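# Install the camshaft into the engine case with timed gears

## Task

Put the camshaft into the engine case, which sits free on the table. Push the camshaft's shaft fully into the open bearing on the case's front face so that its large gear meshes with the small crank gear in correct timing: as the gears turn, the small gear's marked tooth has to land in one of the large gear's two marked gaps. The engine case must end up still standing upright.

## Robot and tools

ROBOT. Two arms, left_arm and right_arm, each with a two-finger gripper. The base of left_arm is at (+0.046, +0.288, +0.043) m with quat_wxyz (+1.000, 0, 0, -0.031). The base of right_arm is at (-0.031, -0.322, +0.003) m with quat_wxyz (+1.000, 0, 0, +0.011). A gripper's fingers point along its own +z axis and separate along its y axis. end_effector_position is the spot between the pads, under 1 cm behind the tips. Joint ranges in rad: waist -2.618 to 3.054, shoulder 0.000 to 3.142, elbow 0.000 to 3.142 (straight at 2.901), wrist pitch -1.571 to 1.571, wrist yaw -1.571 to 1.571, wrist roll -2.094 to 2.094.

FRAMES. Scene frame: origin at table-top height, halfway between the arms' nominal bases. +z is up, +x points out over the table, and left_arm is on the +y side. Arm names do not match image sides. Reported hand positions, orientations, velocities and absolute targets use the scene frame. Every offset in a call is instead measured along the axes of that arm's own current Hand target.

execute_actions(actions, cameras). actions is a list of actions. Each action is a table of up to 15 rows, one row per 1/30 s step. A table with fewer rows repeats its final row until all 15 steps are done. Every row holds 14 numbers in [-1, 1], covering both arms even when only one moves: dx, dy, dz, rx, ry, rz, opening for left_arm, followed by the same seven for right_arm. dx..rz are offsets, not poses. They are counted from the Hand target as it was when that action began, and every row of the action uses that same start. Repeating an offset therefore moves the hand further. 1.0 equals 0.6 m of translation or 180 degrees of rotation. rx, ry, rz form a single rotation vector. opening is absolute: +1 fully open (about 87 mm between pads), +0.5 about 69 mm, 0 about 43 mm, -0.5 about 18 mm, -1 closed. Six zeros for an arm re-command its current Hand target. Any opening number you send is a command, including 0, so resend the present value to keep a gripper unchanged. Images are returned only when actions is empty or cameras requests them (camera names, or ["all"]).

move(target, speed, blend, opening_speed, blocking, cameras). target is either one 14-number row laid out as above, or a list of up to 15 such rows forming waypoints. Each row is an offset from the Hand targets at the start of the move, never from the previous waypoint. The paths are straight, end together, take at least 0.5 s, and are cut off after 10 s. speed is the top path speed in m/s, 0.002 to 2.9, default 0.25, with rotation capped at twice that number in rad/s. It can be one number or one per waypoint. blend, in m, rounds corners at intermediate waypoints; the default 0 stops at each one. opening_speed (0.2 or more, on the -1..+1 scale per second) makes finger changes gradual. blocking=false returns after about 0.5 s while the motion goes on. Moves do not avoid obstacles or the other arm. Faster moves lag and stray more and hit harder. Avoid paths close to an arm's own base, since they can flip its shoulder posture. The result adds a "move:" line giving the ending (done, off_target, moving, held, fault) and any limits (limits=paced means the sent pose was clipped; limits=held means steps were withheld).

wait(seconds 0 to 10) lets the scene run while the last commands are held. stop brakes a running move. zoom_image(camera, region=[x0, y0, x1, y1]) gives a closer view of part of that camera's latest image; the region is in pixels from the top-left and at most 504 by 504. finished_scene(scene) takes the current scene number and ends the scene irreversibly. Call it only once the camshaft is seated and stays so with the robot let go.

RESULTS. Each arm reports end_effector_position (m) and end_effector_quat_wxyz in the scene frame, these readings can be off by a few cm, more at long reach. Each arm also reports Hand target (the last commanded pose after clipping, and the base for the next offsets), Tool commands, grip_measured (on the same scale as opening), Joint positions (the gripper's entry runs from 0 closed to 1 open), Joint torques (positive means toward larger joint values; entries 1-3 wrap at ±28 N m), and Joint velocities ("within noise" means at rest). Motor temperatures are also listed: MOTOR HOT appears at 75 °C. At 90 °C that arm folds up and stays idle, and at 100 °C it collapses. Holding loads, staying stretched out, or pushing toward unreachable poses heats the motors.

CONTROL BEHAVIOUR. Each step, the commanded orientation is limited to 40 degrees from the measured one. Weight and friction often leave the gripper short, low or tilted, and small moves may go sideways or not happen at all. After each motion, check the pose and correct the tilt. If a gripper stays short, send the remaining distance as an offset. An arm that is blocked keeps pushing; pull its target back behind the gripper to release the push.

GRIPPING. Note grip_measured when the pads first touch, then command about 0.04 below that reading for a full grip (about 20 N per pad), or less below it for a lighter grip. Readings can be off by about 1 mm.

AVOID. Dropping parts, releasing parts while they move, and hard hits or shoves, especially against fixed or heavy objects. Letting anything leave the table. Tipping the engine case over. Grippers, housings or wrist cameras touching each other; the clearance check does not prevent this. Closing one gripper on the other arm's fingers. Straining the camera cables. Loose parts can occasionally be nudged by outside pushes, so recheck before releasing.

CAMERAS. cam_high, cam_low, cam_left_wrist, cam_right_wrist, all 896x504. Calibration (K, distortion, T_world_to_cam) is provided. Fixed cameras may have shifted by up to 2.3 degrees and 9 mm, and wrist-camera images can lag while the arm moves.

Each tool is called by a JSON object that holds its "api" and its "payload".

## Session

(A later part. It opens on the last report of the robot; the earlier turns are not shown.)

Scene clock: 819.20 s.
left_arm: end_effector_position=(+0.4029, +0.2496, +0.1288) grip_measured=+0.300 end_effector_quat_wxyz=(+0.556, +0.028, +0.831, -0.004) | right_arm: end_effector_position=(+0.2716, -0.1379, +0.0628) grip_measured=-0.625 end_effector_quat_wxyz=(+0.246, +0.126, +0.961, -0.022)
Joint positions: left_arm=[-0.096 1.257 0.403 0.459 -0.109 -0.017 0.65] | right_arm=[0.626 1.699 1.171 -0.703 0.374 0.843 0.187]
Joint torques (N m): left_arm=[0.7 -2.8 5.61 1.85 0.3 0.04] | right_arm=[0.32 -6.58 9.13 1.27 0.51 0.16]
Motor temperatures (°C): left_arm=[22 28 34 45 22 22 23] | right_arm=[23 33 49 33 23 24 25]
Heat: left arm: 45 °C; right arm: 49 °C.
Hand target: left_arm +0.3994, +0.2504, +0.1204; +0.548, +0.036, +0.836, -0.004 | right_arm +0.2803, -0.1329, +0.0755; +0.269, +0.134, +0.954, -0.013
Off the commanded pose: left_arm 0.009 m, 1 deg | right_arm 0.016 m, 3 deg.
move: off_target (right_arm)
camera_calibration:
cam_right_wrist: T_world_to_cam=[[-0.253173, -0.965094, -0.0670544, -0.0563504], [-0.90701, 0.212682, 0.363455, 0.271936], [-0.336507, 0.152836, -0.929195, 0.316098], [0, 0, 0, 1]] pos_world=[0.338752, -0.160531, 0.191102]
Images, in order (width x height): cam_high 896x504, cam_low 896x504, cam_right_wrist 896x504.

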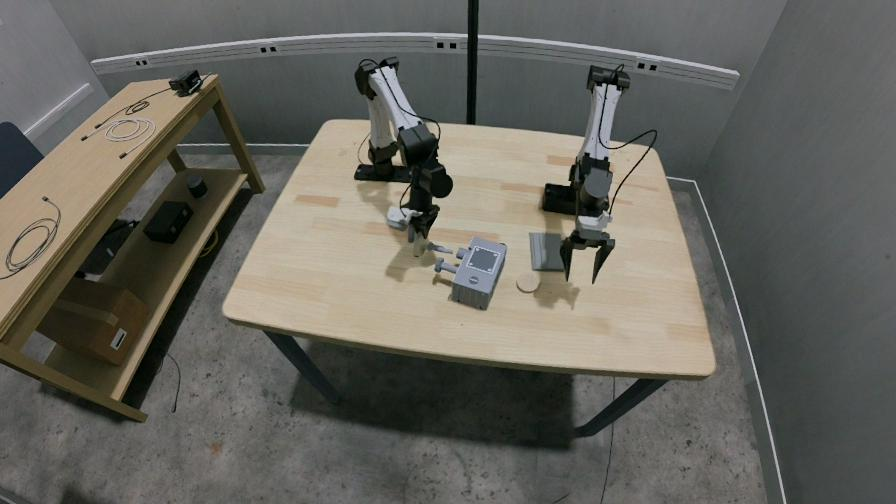

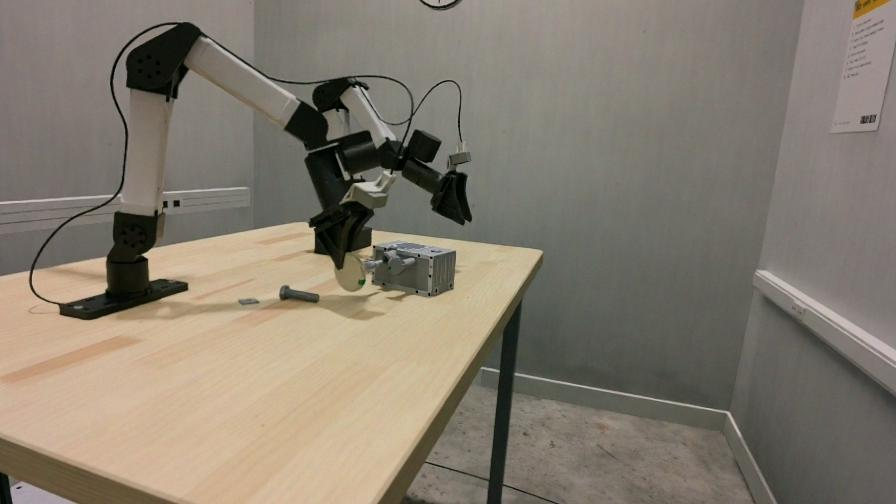

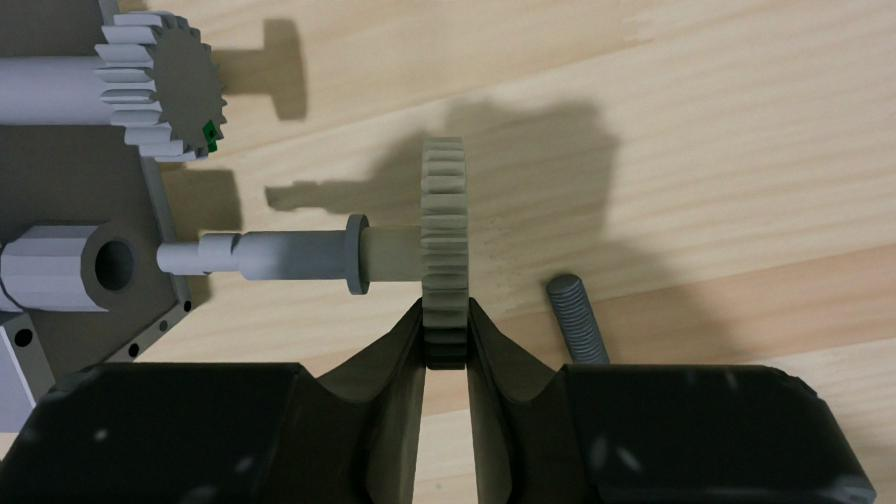

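{"api": "move", "payload": {"target": [0,0,0,0,0,0,0.3,0.0025,0.0125,-0.0045,0,0,0,-0.72], "speed": 0.05, "cameras": ["cam_right_wrist","cam_low","cam_high"]}}

{"api": "zoom_image", "payload": {"camera": "cam_low", "region": [335, 230, 415, 294]}}

{"api": "zoom_image", "payload": {"camera": "cam_high", "region": [400, 210, 500, 300]}}

Scene clock: 834.43 s.
left_arm: end_effector_position=(+0.4029, +0.2496, +0.1288) grip_measured=+0.300 end_effector_quat_wxyz=(+0.556, +0.028, +0.831, -0.004) | right_arm: end_effector_position=(+0.2675, -0.1329, +0.0647) grip_measured=-0.625 end_effector_quat_wxyz=(+0.246, +0.126, +0.961, -0.023)
Joint positions: left_arm=[-0.096 1.257 0.403 0.459 -0.109 -0.017 0.65] | right_arm=[0.646 1.699 1.18 -0.72 0.381 0.864 0.187]
Joint torques (N m): left_arm=[0.88 -2.8 5.5 1.84 0.3 0.02] | right_arm=[0.31 -5.39 10.78 1.23 0.53 0.13]
Heat: left arm: 45 °C; right arm: 49 °C.
Hand target: left_arm +0.3994, +0.2504, +0.1204; +0.548, +0.036, +0.836, -0.004 | right_arm +0.2797, -0.1250, +0.0774; +0.269, +0.134, +0.954, -0.013
Off the commanded pose: left_arm 0.009 m, 1 deg | right_arm 0.019 m, 3 deg.
move: off_target (right_arm)
camera_calibration:
cam_right_wrist: T_world_to_cam=[[-0.253082, -0.965202, -0.0658332, -0.0525063], [-0.906842, 0.212972, 0.363703, 0.266489], [-0.337027, 0.151747, -0.929186, 0.315634], [0, 0, 0, 1]] pos_world=[0.334752, -0.15533, 0.192903]
Images, in order (width x height): cam_high 896x504, cam_low 896x504, cam_right_wrist 896x504.

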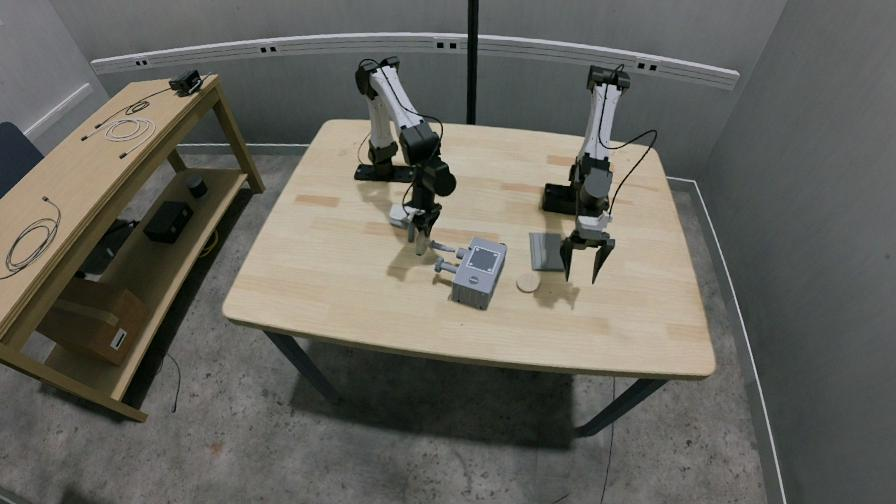

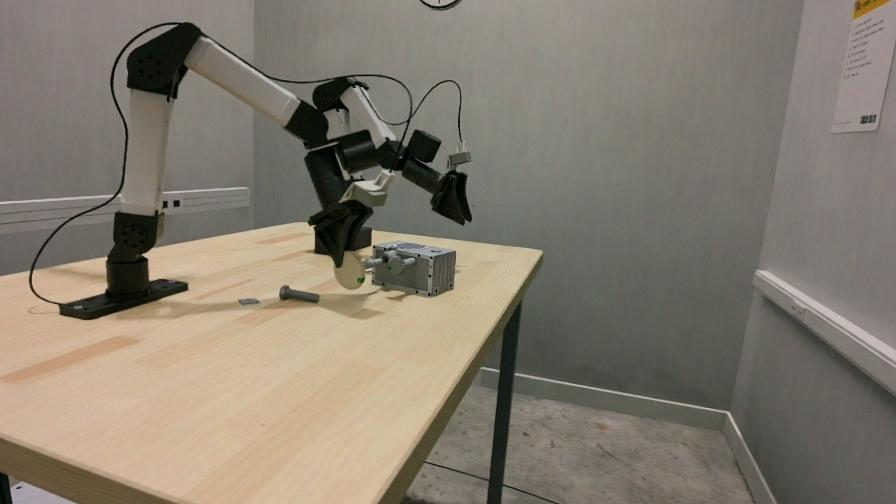

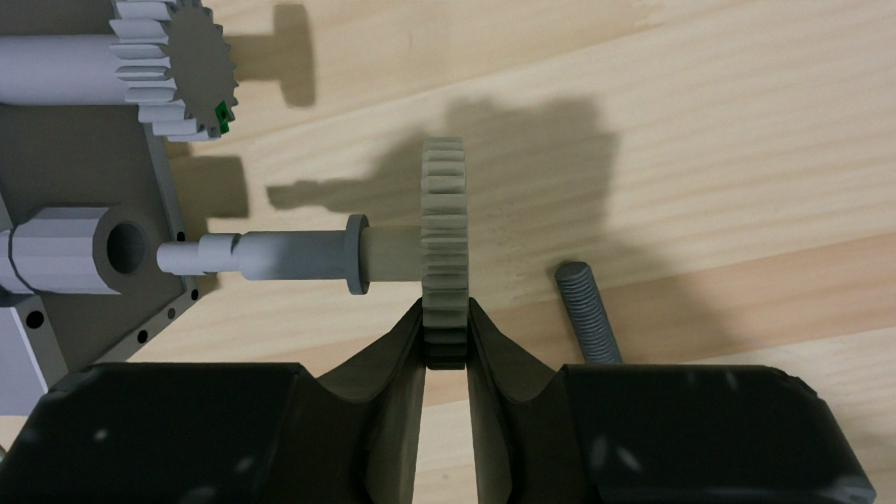

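Scaled by 6.300 from the camera's 896x504 image, which has a finer 1280x720 frame.

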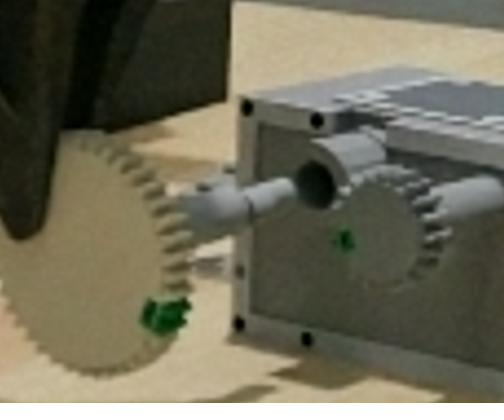

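Scaled by 5.040 from the camera's 896x504 image, which has a finer 1280x720 frame.

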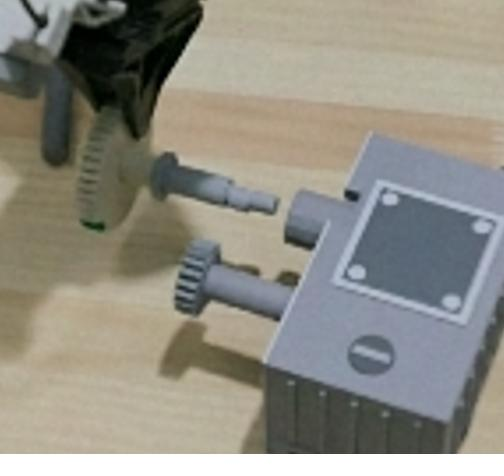

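{"api": "move", "payload": {"target": [0,0,0,0,0,0,0.3,-0.0013,0.001,0.0047,0,0,0,-0.72], "speed": 0.05, "cameras": ["cam_right_wrist","cam_low","cam_high"]}}

{"api": "zoom_image", "payload": {"camera": "cam_low", "region": [335, 230, 415, 294]}}

{"api": "zoom_image", "payload": {"camera": "cam_high", "region": [400, 210, 500, 300]}}

Scene clock: 852.53 s.
left_arm: end_effector_position=(+0.4029, +0.2496, +0.1288) grip_measured=+0.300 end_effector_quat_wxyz=(+0.556, +0.028, +0.831, -0.004) | right_arm: end_effector_position=(+0.2670, -0.1333, +0.0615) grip_measured=-0.625 end_effector_quat_wxyz=(+0.243, +0.125, +0.962, -0.026)
Joint positions: left_arm=[-0.096 1.257 0.403 0.459 -0.109 -0.017 0.65] | right_arm=[0.646 1.709 1.18 -0.721 0.381 0.864 0.187]
Joint torques (N m): left_arm=[0.84 -2.77 5.64 1.81 0.29 0.05] | right_arm=[0.01 -5.61 10.86 1.31 0.52 0.11]
Heat: left arm: 45 °C; right arm: 47 °C.
Hand target: left_arm +0.3994, +0.2504, +0.1204; +0.548, +0.036, +0.836, -0.004 | right_arm +0.2819, -0.1249, +0.0754; +0.269, +0.134, +0.954, -0.013
Off the commanded pose: left_arm 0.009 m, 1 deg | right_arm 0.022 m, 4 deg.
move: off_target (right_arm)
camera_calibration:
cam_right_wrist: T_world_to_cam=[[-0.254063, -0.965474, -0.0575419, -0.0536003], [-0.903849, 0.215829, 0.369424, 0.266504], [-0.34425, 0.145866, -0.927478, 0.313702], [0, 0, 0, 1]] pos_world=[0.335254, -0.155028, 0.189415]
Images, in order (width x height): cam_high 896x504, cam_low 896x504, cam_right_wrist 896x504.

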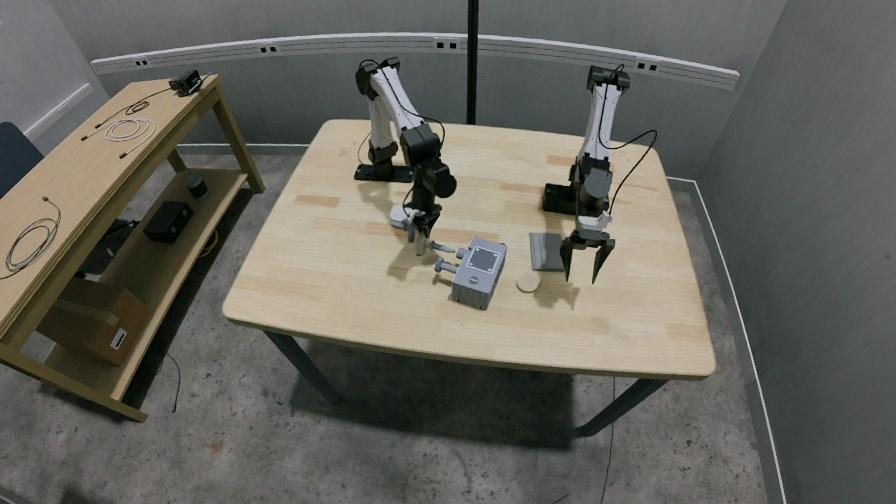

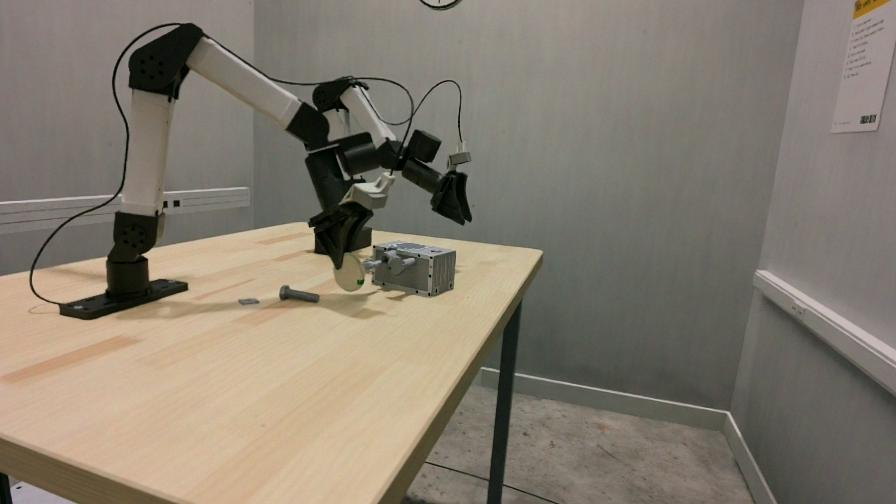

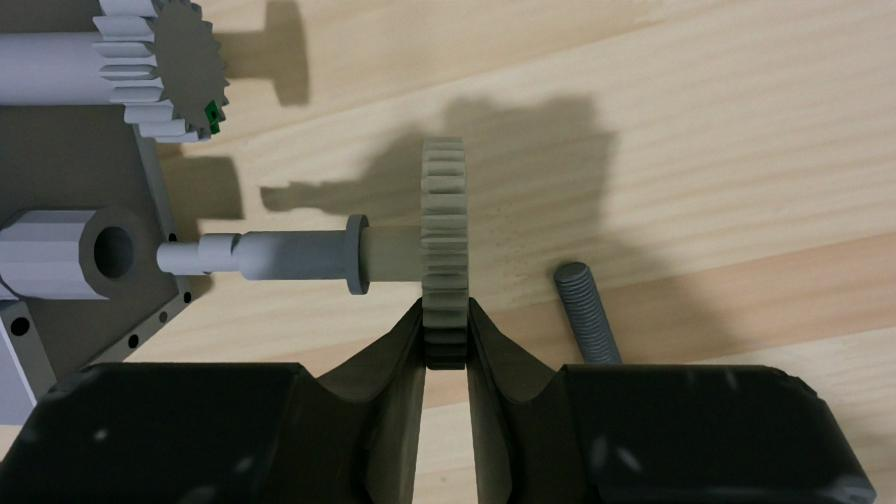

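Scaled by 6.300 from the camera's 896x504 image, which has a finer 1280x720 frame.

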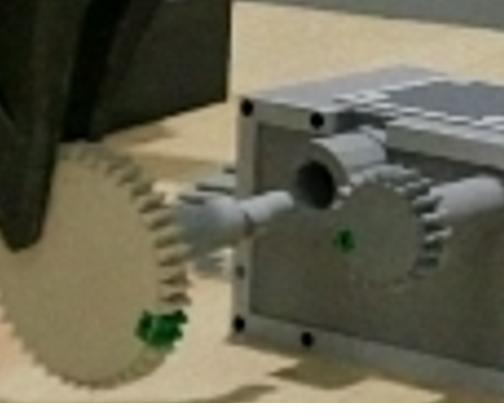

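Scaled by 5.040 from the camera's 896x504 image, which has a finer 1280x720 frame.

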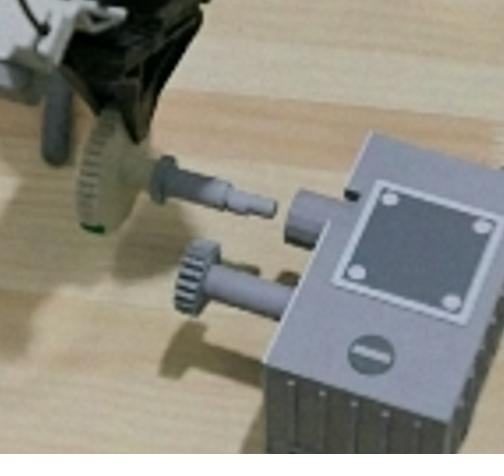

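{"api": "move", "payload": {"target": [0,0,0,0,0,0,0.3,-0.0068,0.001,-0.001,0,0,0,-0.72], "speed": 0.05, "cameras": ["cam_right_wrist","cam_low","cam_high"]}}

{"api": "zoom_image", "payload": {"camera": "cam_low", "region": [335, 230, 415, 294]}}

{"api": "zoom_image", "payload": {"camera": "cam_high", "region": [400, 210, 500, 300]}}

Scene clock: 868.87 s.
left_arm: end_effector_position=(+0.4029, +0.2496, +0.1288) grip_measured=+0.300 end_effector_quat_wxyz=(+0.556, +0.028, +0.831, -0.004) | right_arm: end_effector_position=(+0.2709, -0.1302, +0.0647) grip_measured=-0.625 end_effector_quat_wxyz=(+0.246, +0.126, +0.961, -0.023)
Joint positions: left_arm=[-0.096 1.257 0.403 0.459 -0.109 -0.017 0.65] | right_arm=[0.646 1.715 1.198 -0.722 0.381 0.864 0.187]
Joint torques (N m): left_arm=[0.69 -2.84 5.72 1.82 0.33 0.07] | right_arm=[-0.54 -5.65 10.78 1.25 0.5 0.02]
Heat: left arm: 45 °C; right arm: 47 °C.
Hand target: left_arm +0.3994, +0.2504, +0.1204; +0.548, +0.036, +0.836, -0.004 | right_arm +0.2852, -0.1252, +0.0780; +0.269, +0.134, +0.954, -0.013
Off the commanded pose: left_arm 0.009 m, 1 deg | right_arm 0.020 m, 3 deg.
move: off_target (right_arm)
camera_calibration:
cam_right_wrist: T_world_to_cam=[[-0.253542, -0.965065, -0.0660828, -0.0489045], [-0.906912, 0.213388, 0.363285, 0.269149], [-0.336493, 0.152039, -0.929331, 0.316369], [0, 0, 0, 1]] pos_world=[0.338151, -0.15273, 0.193002]
Images, in order (width x height): cam_high 896x504, cam_low 896x504, cam_right_wrist 896x504.

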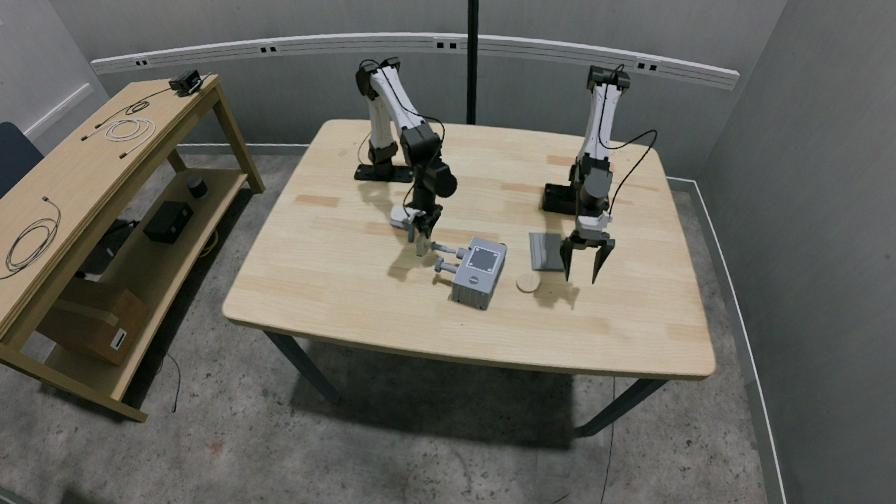

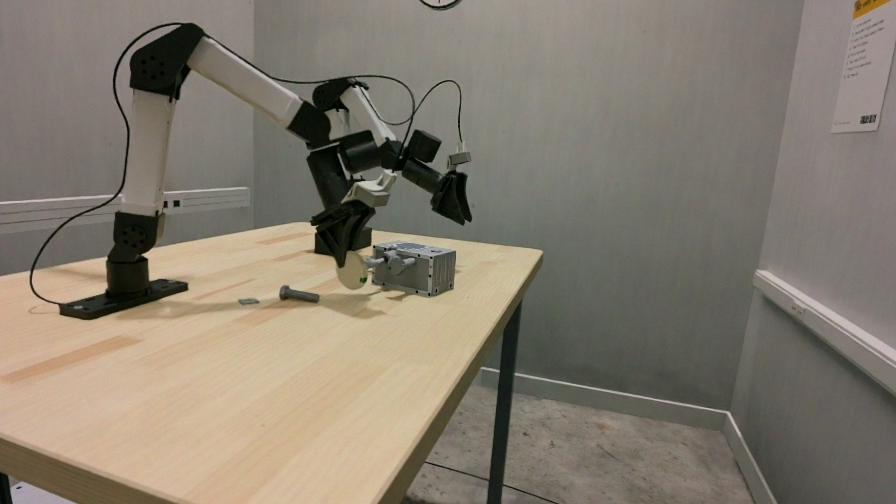

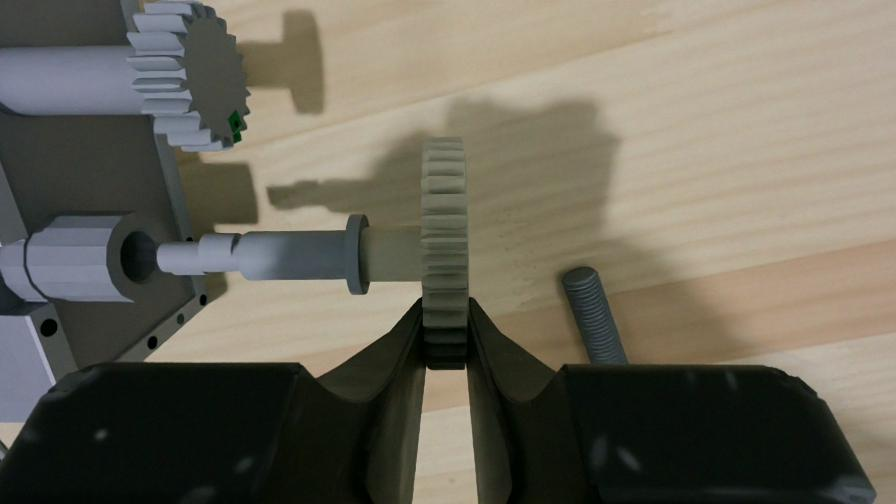

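Scaled by 6.300 from the camera's 896x504 image, which has a finer 1280x720 frame.

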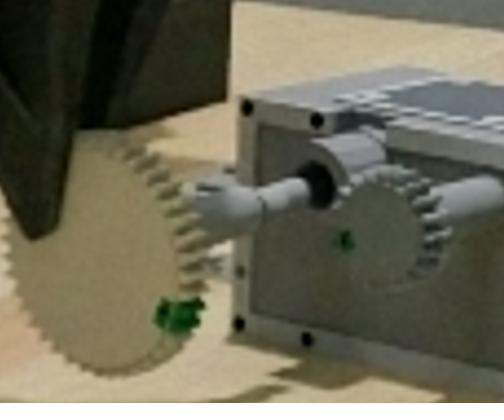

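Scaled by 5.040 from the camera's 896x504 image, which has a finer 1280x720 frame.

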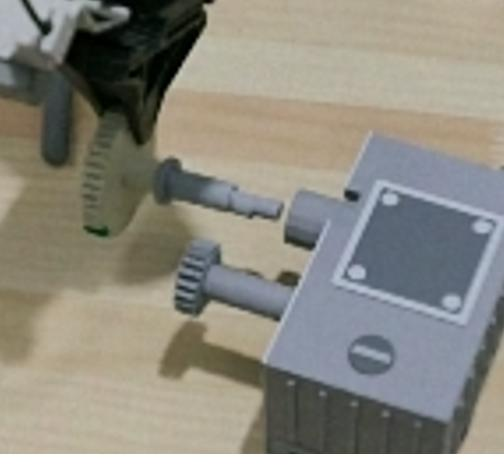

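{"api": "move", "payload": {"target": [0,0,0,0,0,0,0.3,-0.001,0.02,-0.0015,0,0,0,-0.72], "speed": 0.05, "cameras": ["cam_right_wrist","cam_low","cam_high"]}}

{"api": "zoom_image", "payload": {"camera": "cam_low", "region": [335, 230, 415, 294]}}

{"api": "zoom_image", "payload": {"camera": "cam_high", "region": [400, 210, 500, 300]}}

Scene clock: 883.53 s.
left_arm: end_effector_position=(+0.4029, +0.2496, +0.1288) grip_measured=+0.300 end_effector_quat_wxyz=(+0.556, +0.028, +0.831, -0.004) | right_arm: end_effector_position=(+0.2761, -0.1218, +0.0662) grip_measured=-0.625 end_effector_quat_wxyz=(+0.245, +0.126, +0.961, -0.024)
Joint positions: left_arm=[-0.096 1.257 0.403 0.459 -0.109 -0.017 0.65] | right_arm=[0.657 1.75 1.247 -0.743 0.385 0.874 0.187]
Joint torques (N m): left_arm=[0.77 -2.8 5.7 1.81 0.34 0.08] | right_arm=[0.28 -5.91 10.84 1.2 0.53 0.14]
Heat: left arm: 45 °C; right arm: 49 °C.
Hand target: left_arm +0.3994, +0.2504, +0.1204; +0.548, +0.036, +0.836, -0.004 | right_arm +0.2883, -0.1138, +0.0797; +0.269, +0.134, +0.954, -0.013
Off the commanded pose: left_arm 0.009 m, 1 deg | right_arm 0.020 m, 3 deg.
move: off_target (right_arm)
camera_calibration:
cam_right_wrist: T_world_to_cam=[[-0.253187, -0.965335, -0.063435, -0.0398184], [-0.906225, 0.213711, 0.364806, 0.271218], [-0.338603, 0.149851, -0.92892, 0.318513], [0, 0, 0, 1]] pos_world=[0.343552, -0.14413, 0.194406]
Images, in order (width x height): cam_high 896x504, cam_low 896x504, cam_right_wrist 896x504.

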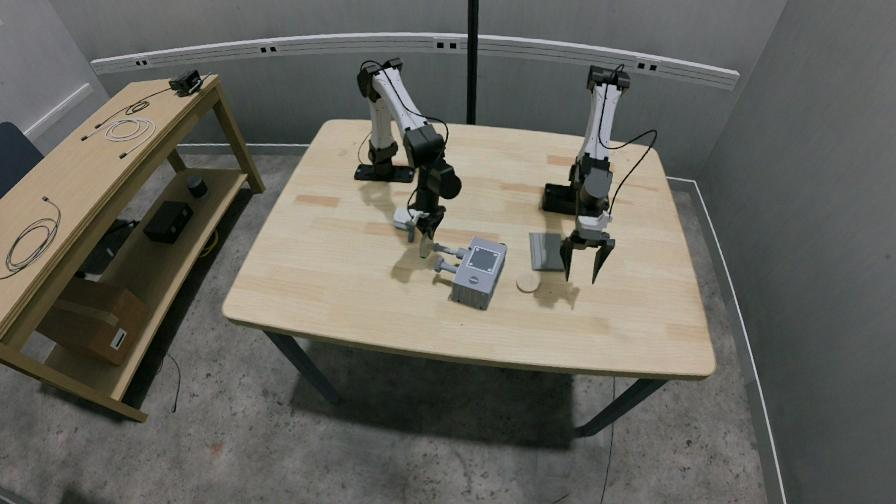

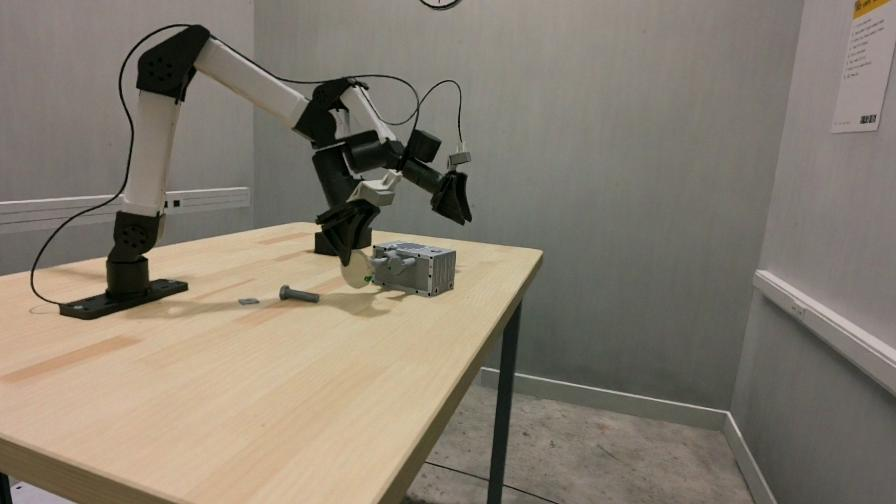

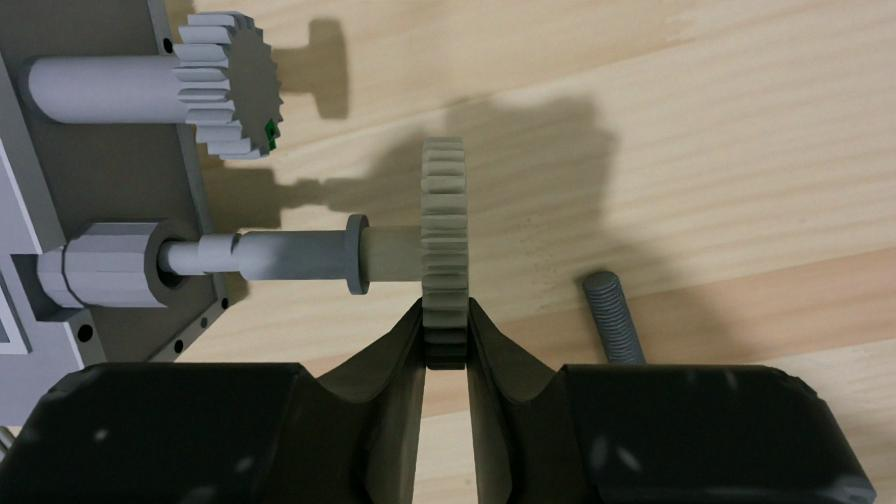

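Scaled by 6.300 from the camera's 896x504 image, which has a finer 1280x720 frame.

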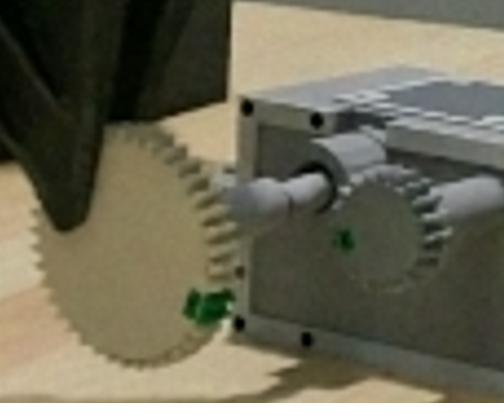

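Scaled by 5.040 from the camera's 896x504 image, which has a finer 1280x720 frame.

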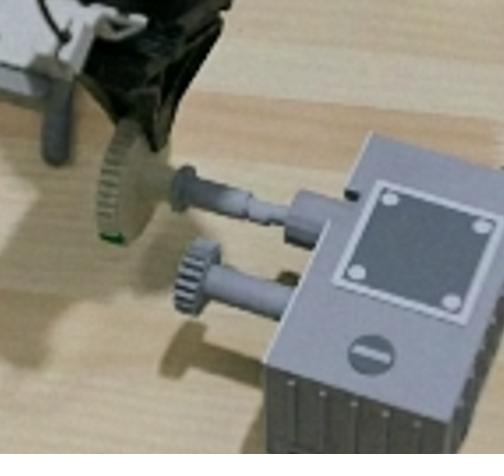

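{"api": "zoom_image", "payload": {"camera": "cam_low", "region": [336, 244, 376, 294]}}

{"api": "zoom_image", "payload": {"camera": "cam_low", "region": [376, 248, 416, 284]}}

Scaled by 10.080 from the camera's 896x504 image, which has a finer 1280x720 frame.

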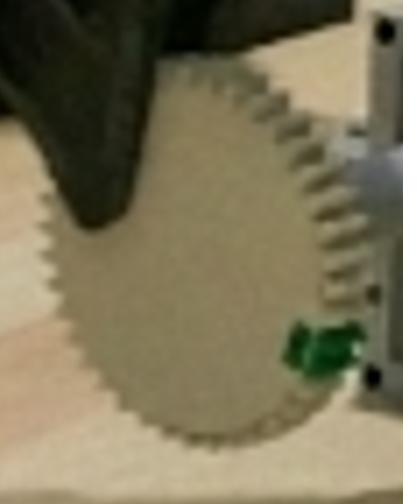

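Scaled by 12.600 from the camera's 896x504 image, which has a finer 1280x720 frame.

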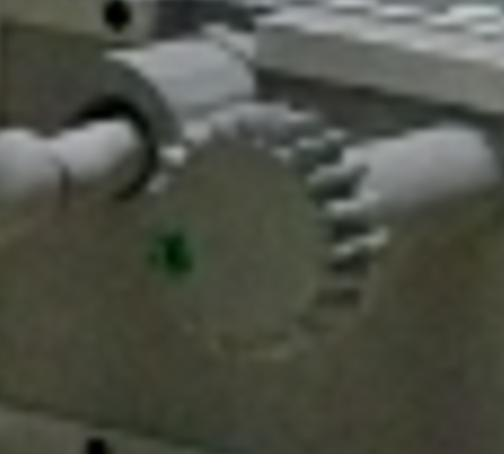

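{"api": "move", "payload": {"target": [0,0,0,0,0,0,0.3,0.0048,0,0.0037,0,-0.0667,0,-0.72], "speed": 0.05, "cameras": ["cam_right_wrist","cam_low","cam_high"]}}

{"api": "zoom_image", "payload": {"camera": "cam_low", "region": [336, 234, 416, 294]}}

{"api": "zoom_image", "payload": {"camera": "cam_high", "region": [400, 210, 500, 300]}}

Scene clock: 943.00 s.
left_arm: end_effector_position=(+0.4029, +0.2496, +0.1288) grip_measured=+0.300 end_effector_quat_wxyz=(+0.556, +0.028, +0.831, -0.004) | right_arm: end_effector_position=(+0.2787, -0.1165, +0.0628) grip_measured=-0.625 end_effector_quat_wxyz=(+0.338, +0.120, +0.933, -0.041)
Joint positions: left_arm=[-0.096 1.257 0.403 0.46 -0.109 -0.017 0.65] | right_arm=[0.751 1.708 1.121 -0.573 0.577 0.904 0.188]
Joint torques (N m): left_arm=[0.73 -2.85 5.53 1.82 0.3 0.07] | right_arm=[0.17 -7.79 6.6 1.69 0.72 0.1]
Heat: left arm: 45 °C; right arm: 48 °C.
Hand target: left_arm +0.3995, +0.2504, +0.1205; +0.548, +0.036, +0.835, -0.004 | right_arm +0.2871, -0.1132, +0.0763; +0.367, +0.132, +0.920, -0.027
Off the commanded pose: left_arm 0.009 m, 1 deg | right_arm 0.016 m, 4 deg.
move: off_target (right_arm)
camera_calibration:
cam_right_wrist: T_world_to_cam=[[-0.242715, -0.968754, -0.0510341, -0.0382908], [-0.957024, 0.230505, 0.175992, 0.301702], [-0.15873, 0.0915568, -0.983068, 0.261898], [0, 0, 0, 1]] pos_world=[0.321013, -0.130617, 0.202412]
Images, in order (width x height): cam_high 896x504, cam_low 896x504, cam_right_wrist 896x504.

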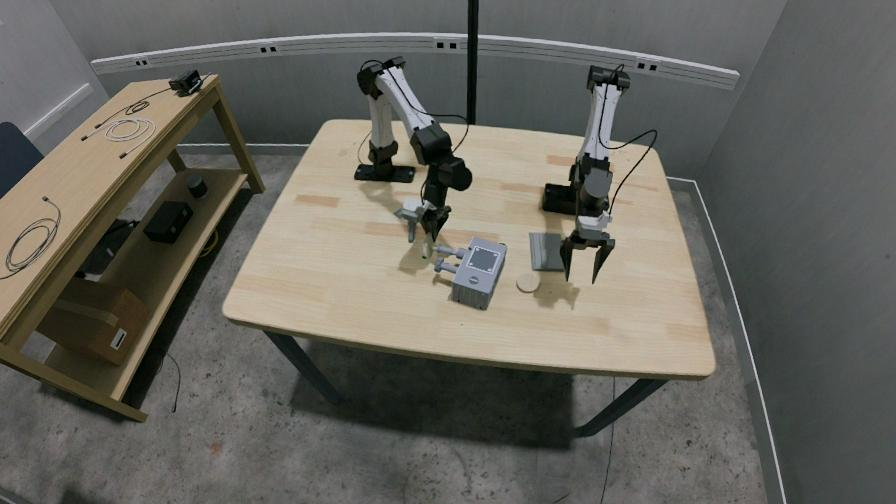

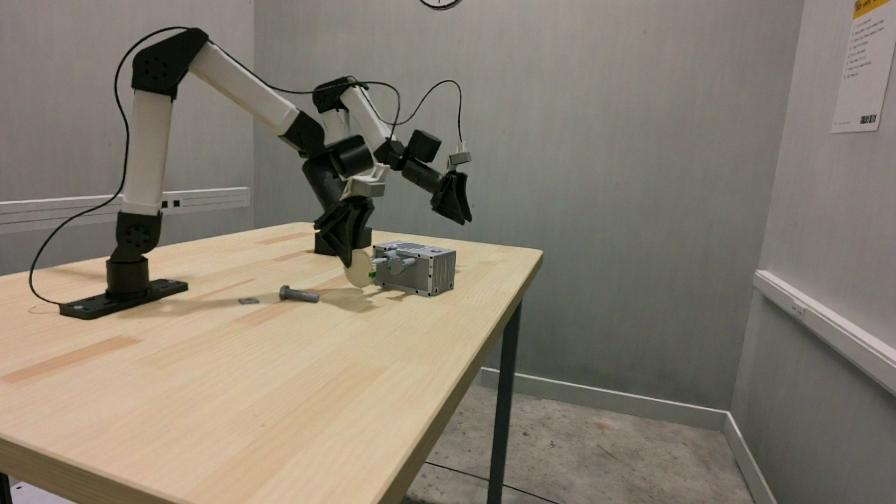

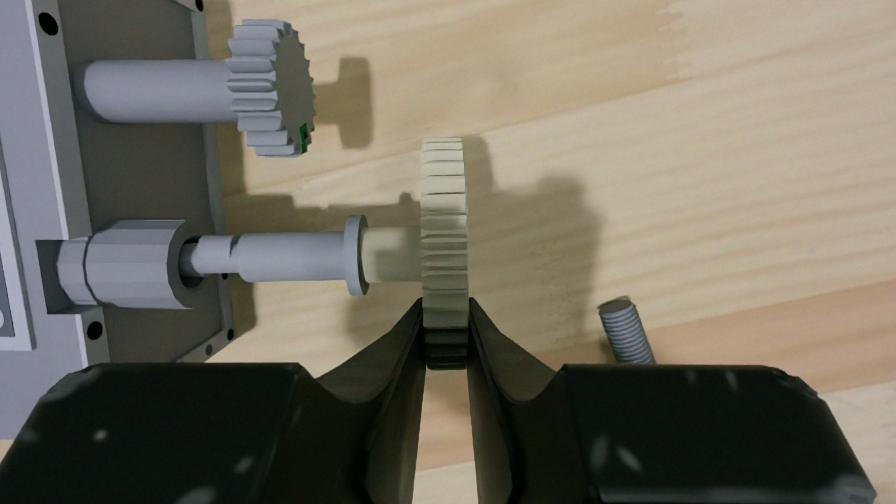

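Scaled by 6.300 from the camera's 896x504 image, which has a finer 1280x720 frame.

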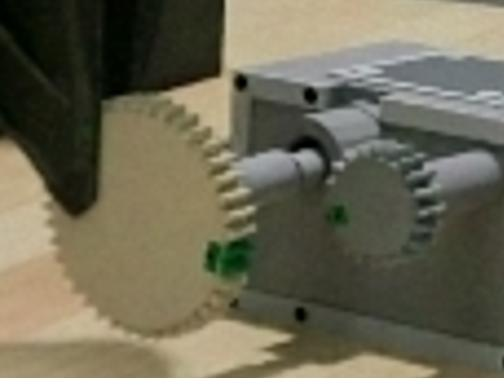

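Scaled by 5.040 from the camera's 896x504 image, which has a finer 1280x720 frame.

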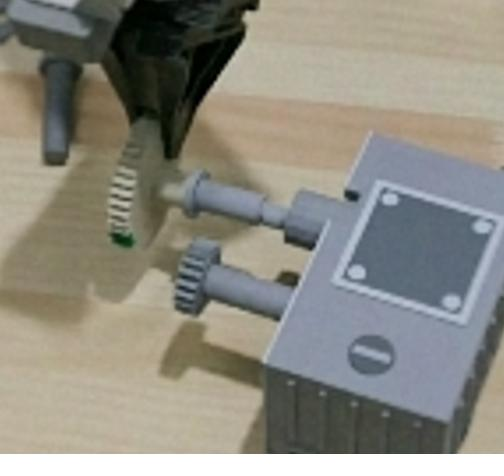

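{"api": "move", "payload": {"target": [0,0,0,0,0,0,0.3,0.0032,0.0217,-0.0015,0,0,0,-0.72], "speed": 0.05, "cameras": ["cam_right_wrist","cam_low","cam_high"]}}

{"api": "zoom_image", "payload": {"camera": "cam_low", "region": [340, 234, 420, 294]}}

{"api": "zoom_image", "payload": {"camera": "cam_high", "region": [400, 210, 500, 300]}}

Scene clock: 967.47 s.
left_arm: end_effector_position=(+0.4029, +0.2496, +0.1288) grip_measured=+0.300 end_effector_quat_wxyz=(+0.556, +0.028, +0.831, -0.004) | right_arm: end_effector_position=(+0.2766, -0.1099, +0.0629) grip_measured=-0.625 end_effector_quat_wxyz=(+0.344, +0.120, +0.930, -0.040)
Joint positions: left_arm=[-0.096 1.257 0.403 0.46 -0.109 -0.017 0.65] | right_arm=[0.774 1.716 1.127 -0.573 0.594 0.925 0.188]
Joint torques (N m): left_arm=[0.92 -2.77 5.6 1.81 0.3 0.07] | right_arm=[0.34 -5.35 10.5 1.43 0.66 0.14]
Heat: left arm: 45 °C; right arm: 47 °C.
Hand target: left_arm +0.3995, +0.2504, +0.1205; +0.548, +0.036, +0.835, -0.004 | right_arm +0.2886, -0.1001, +0.0762; +0.367, +0.132, +0.920, -0.027
Off the commanded pose: left_arm 0.009 m, 1 deg | right_arm 0.020 m, 4 deg.
move: off_target (right_arm)
camera_calibration:
cam_right_wrist: T_world_to_cam=[[-0.242119, -0.968682, -0.0550765, -0.0322649], [-0.959157, 0.230408, 0.164103, 0.299429], [-0.146273, 0.0925594, -0.984905, 0.257904], [0, 0, 0, 1]] pos_world=[0.317112, -0.124117, 0.203096]
Images, in order (width x height): cam_high 896x504, cam_low 896x504, cam_right_wrist 896x504.

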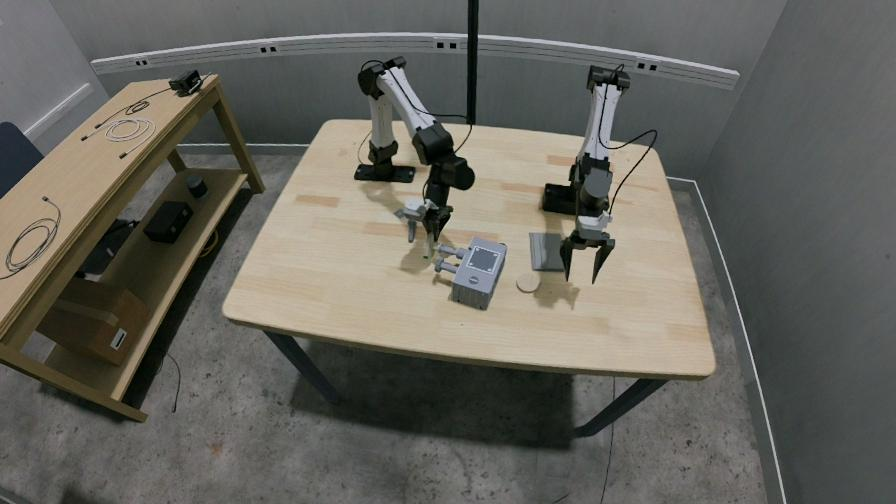

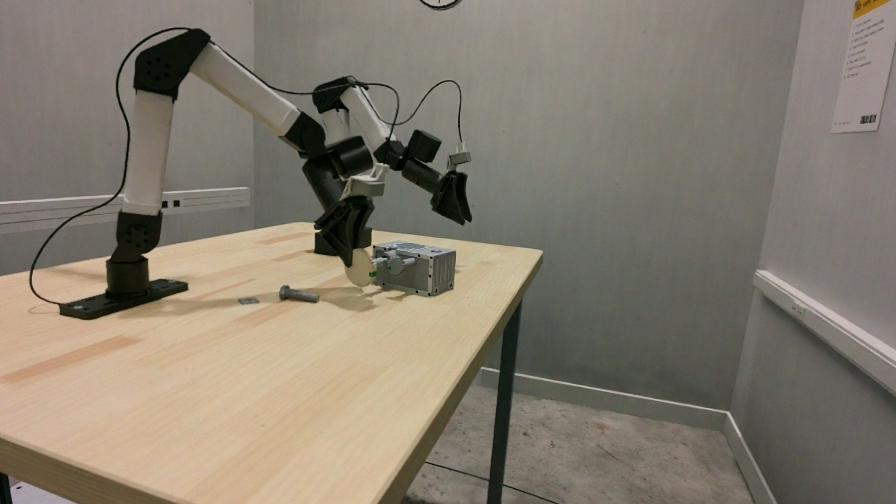

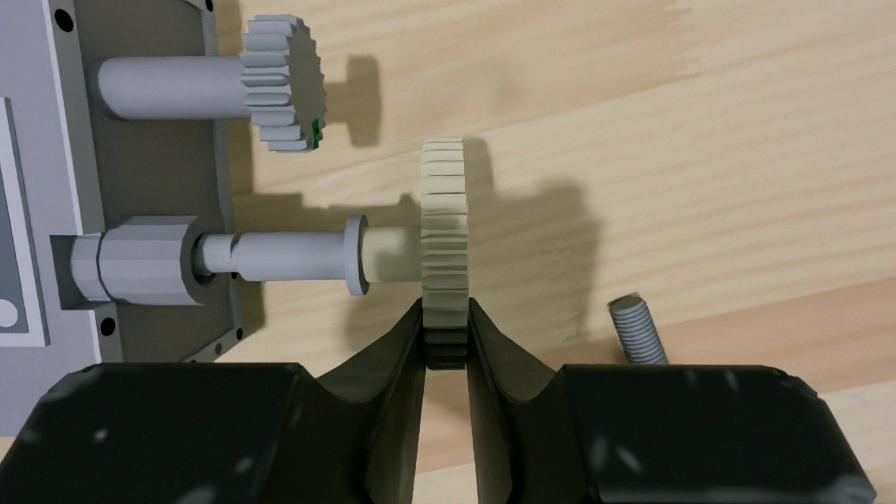

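Scaled by 6.300 from the camera's 896x504 image, which has a finer 1280x720 frame.

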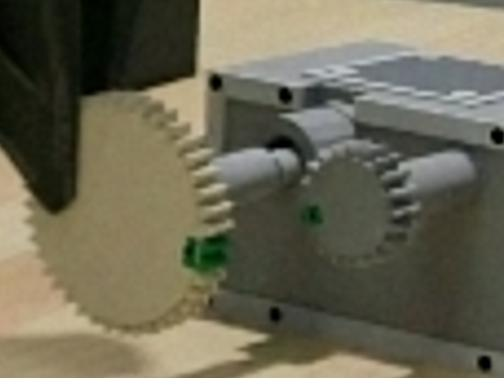

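Scaled by 5.040 from the camera's 896x504 image, which has a finer 1280x720 frame.

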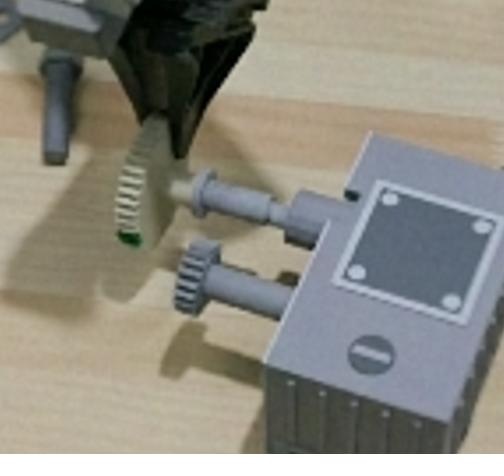

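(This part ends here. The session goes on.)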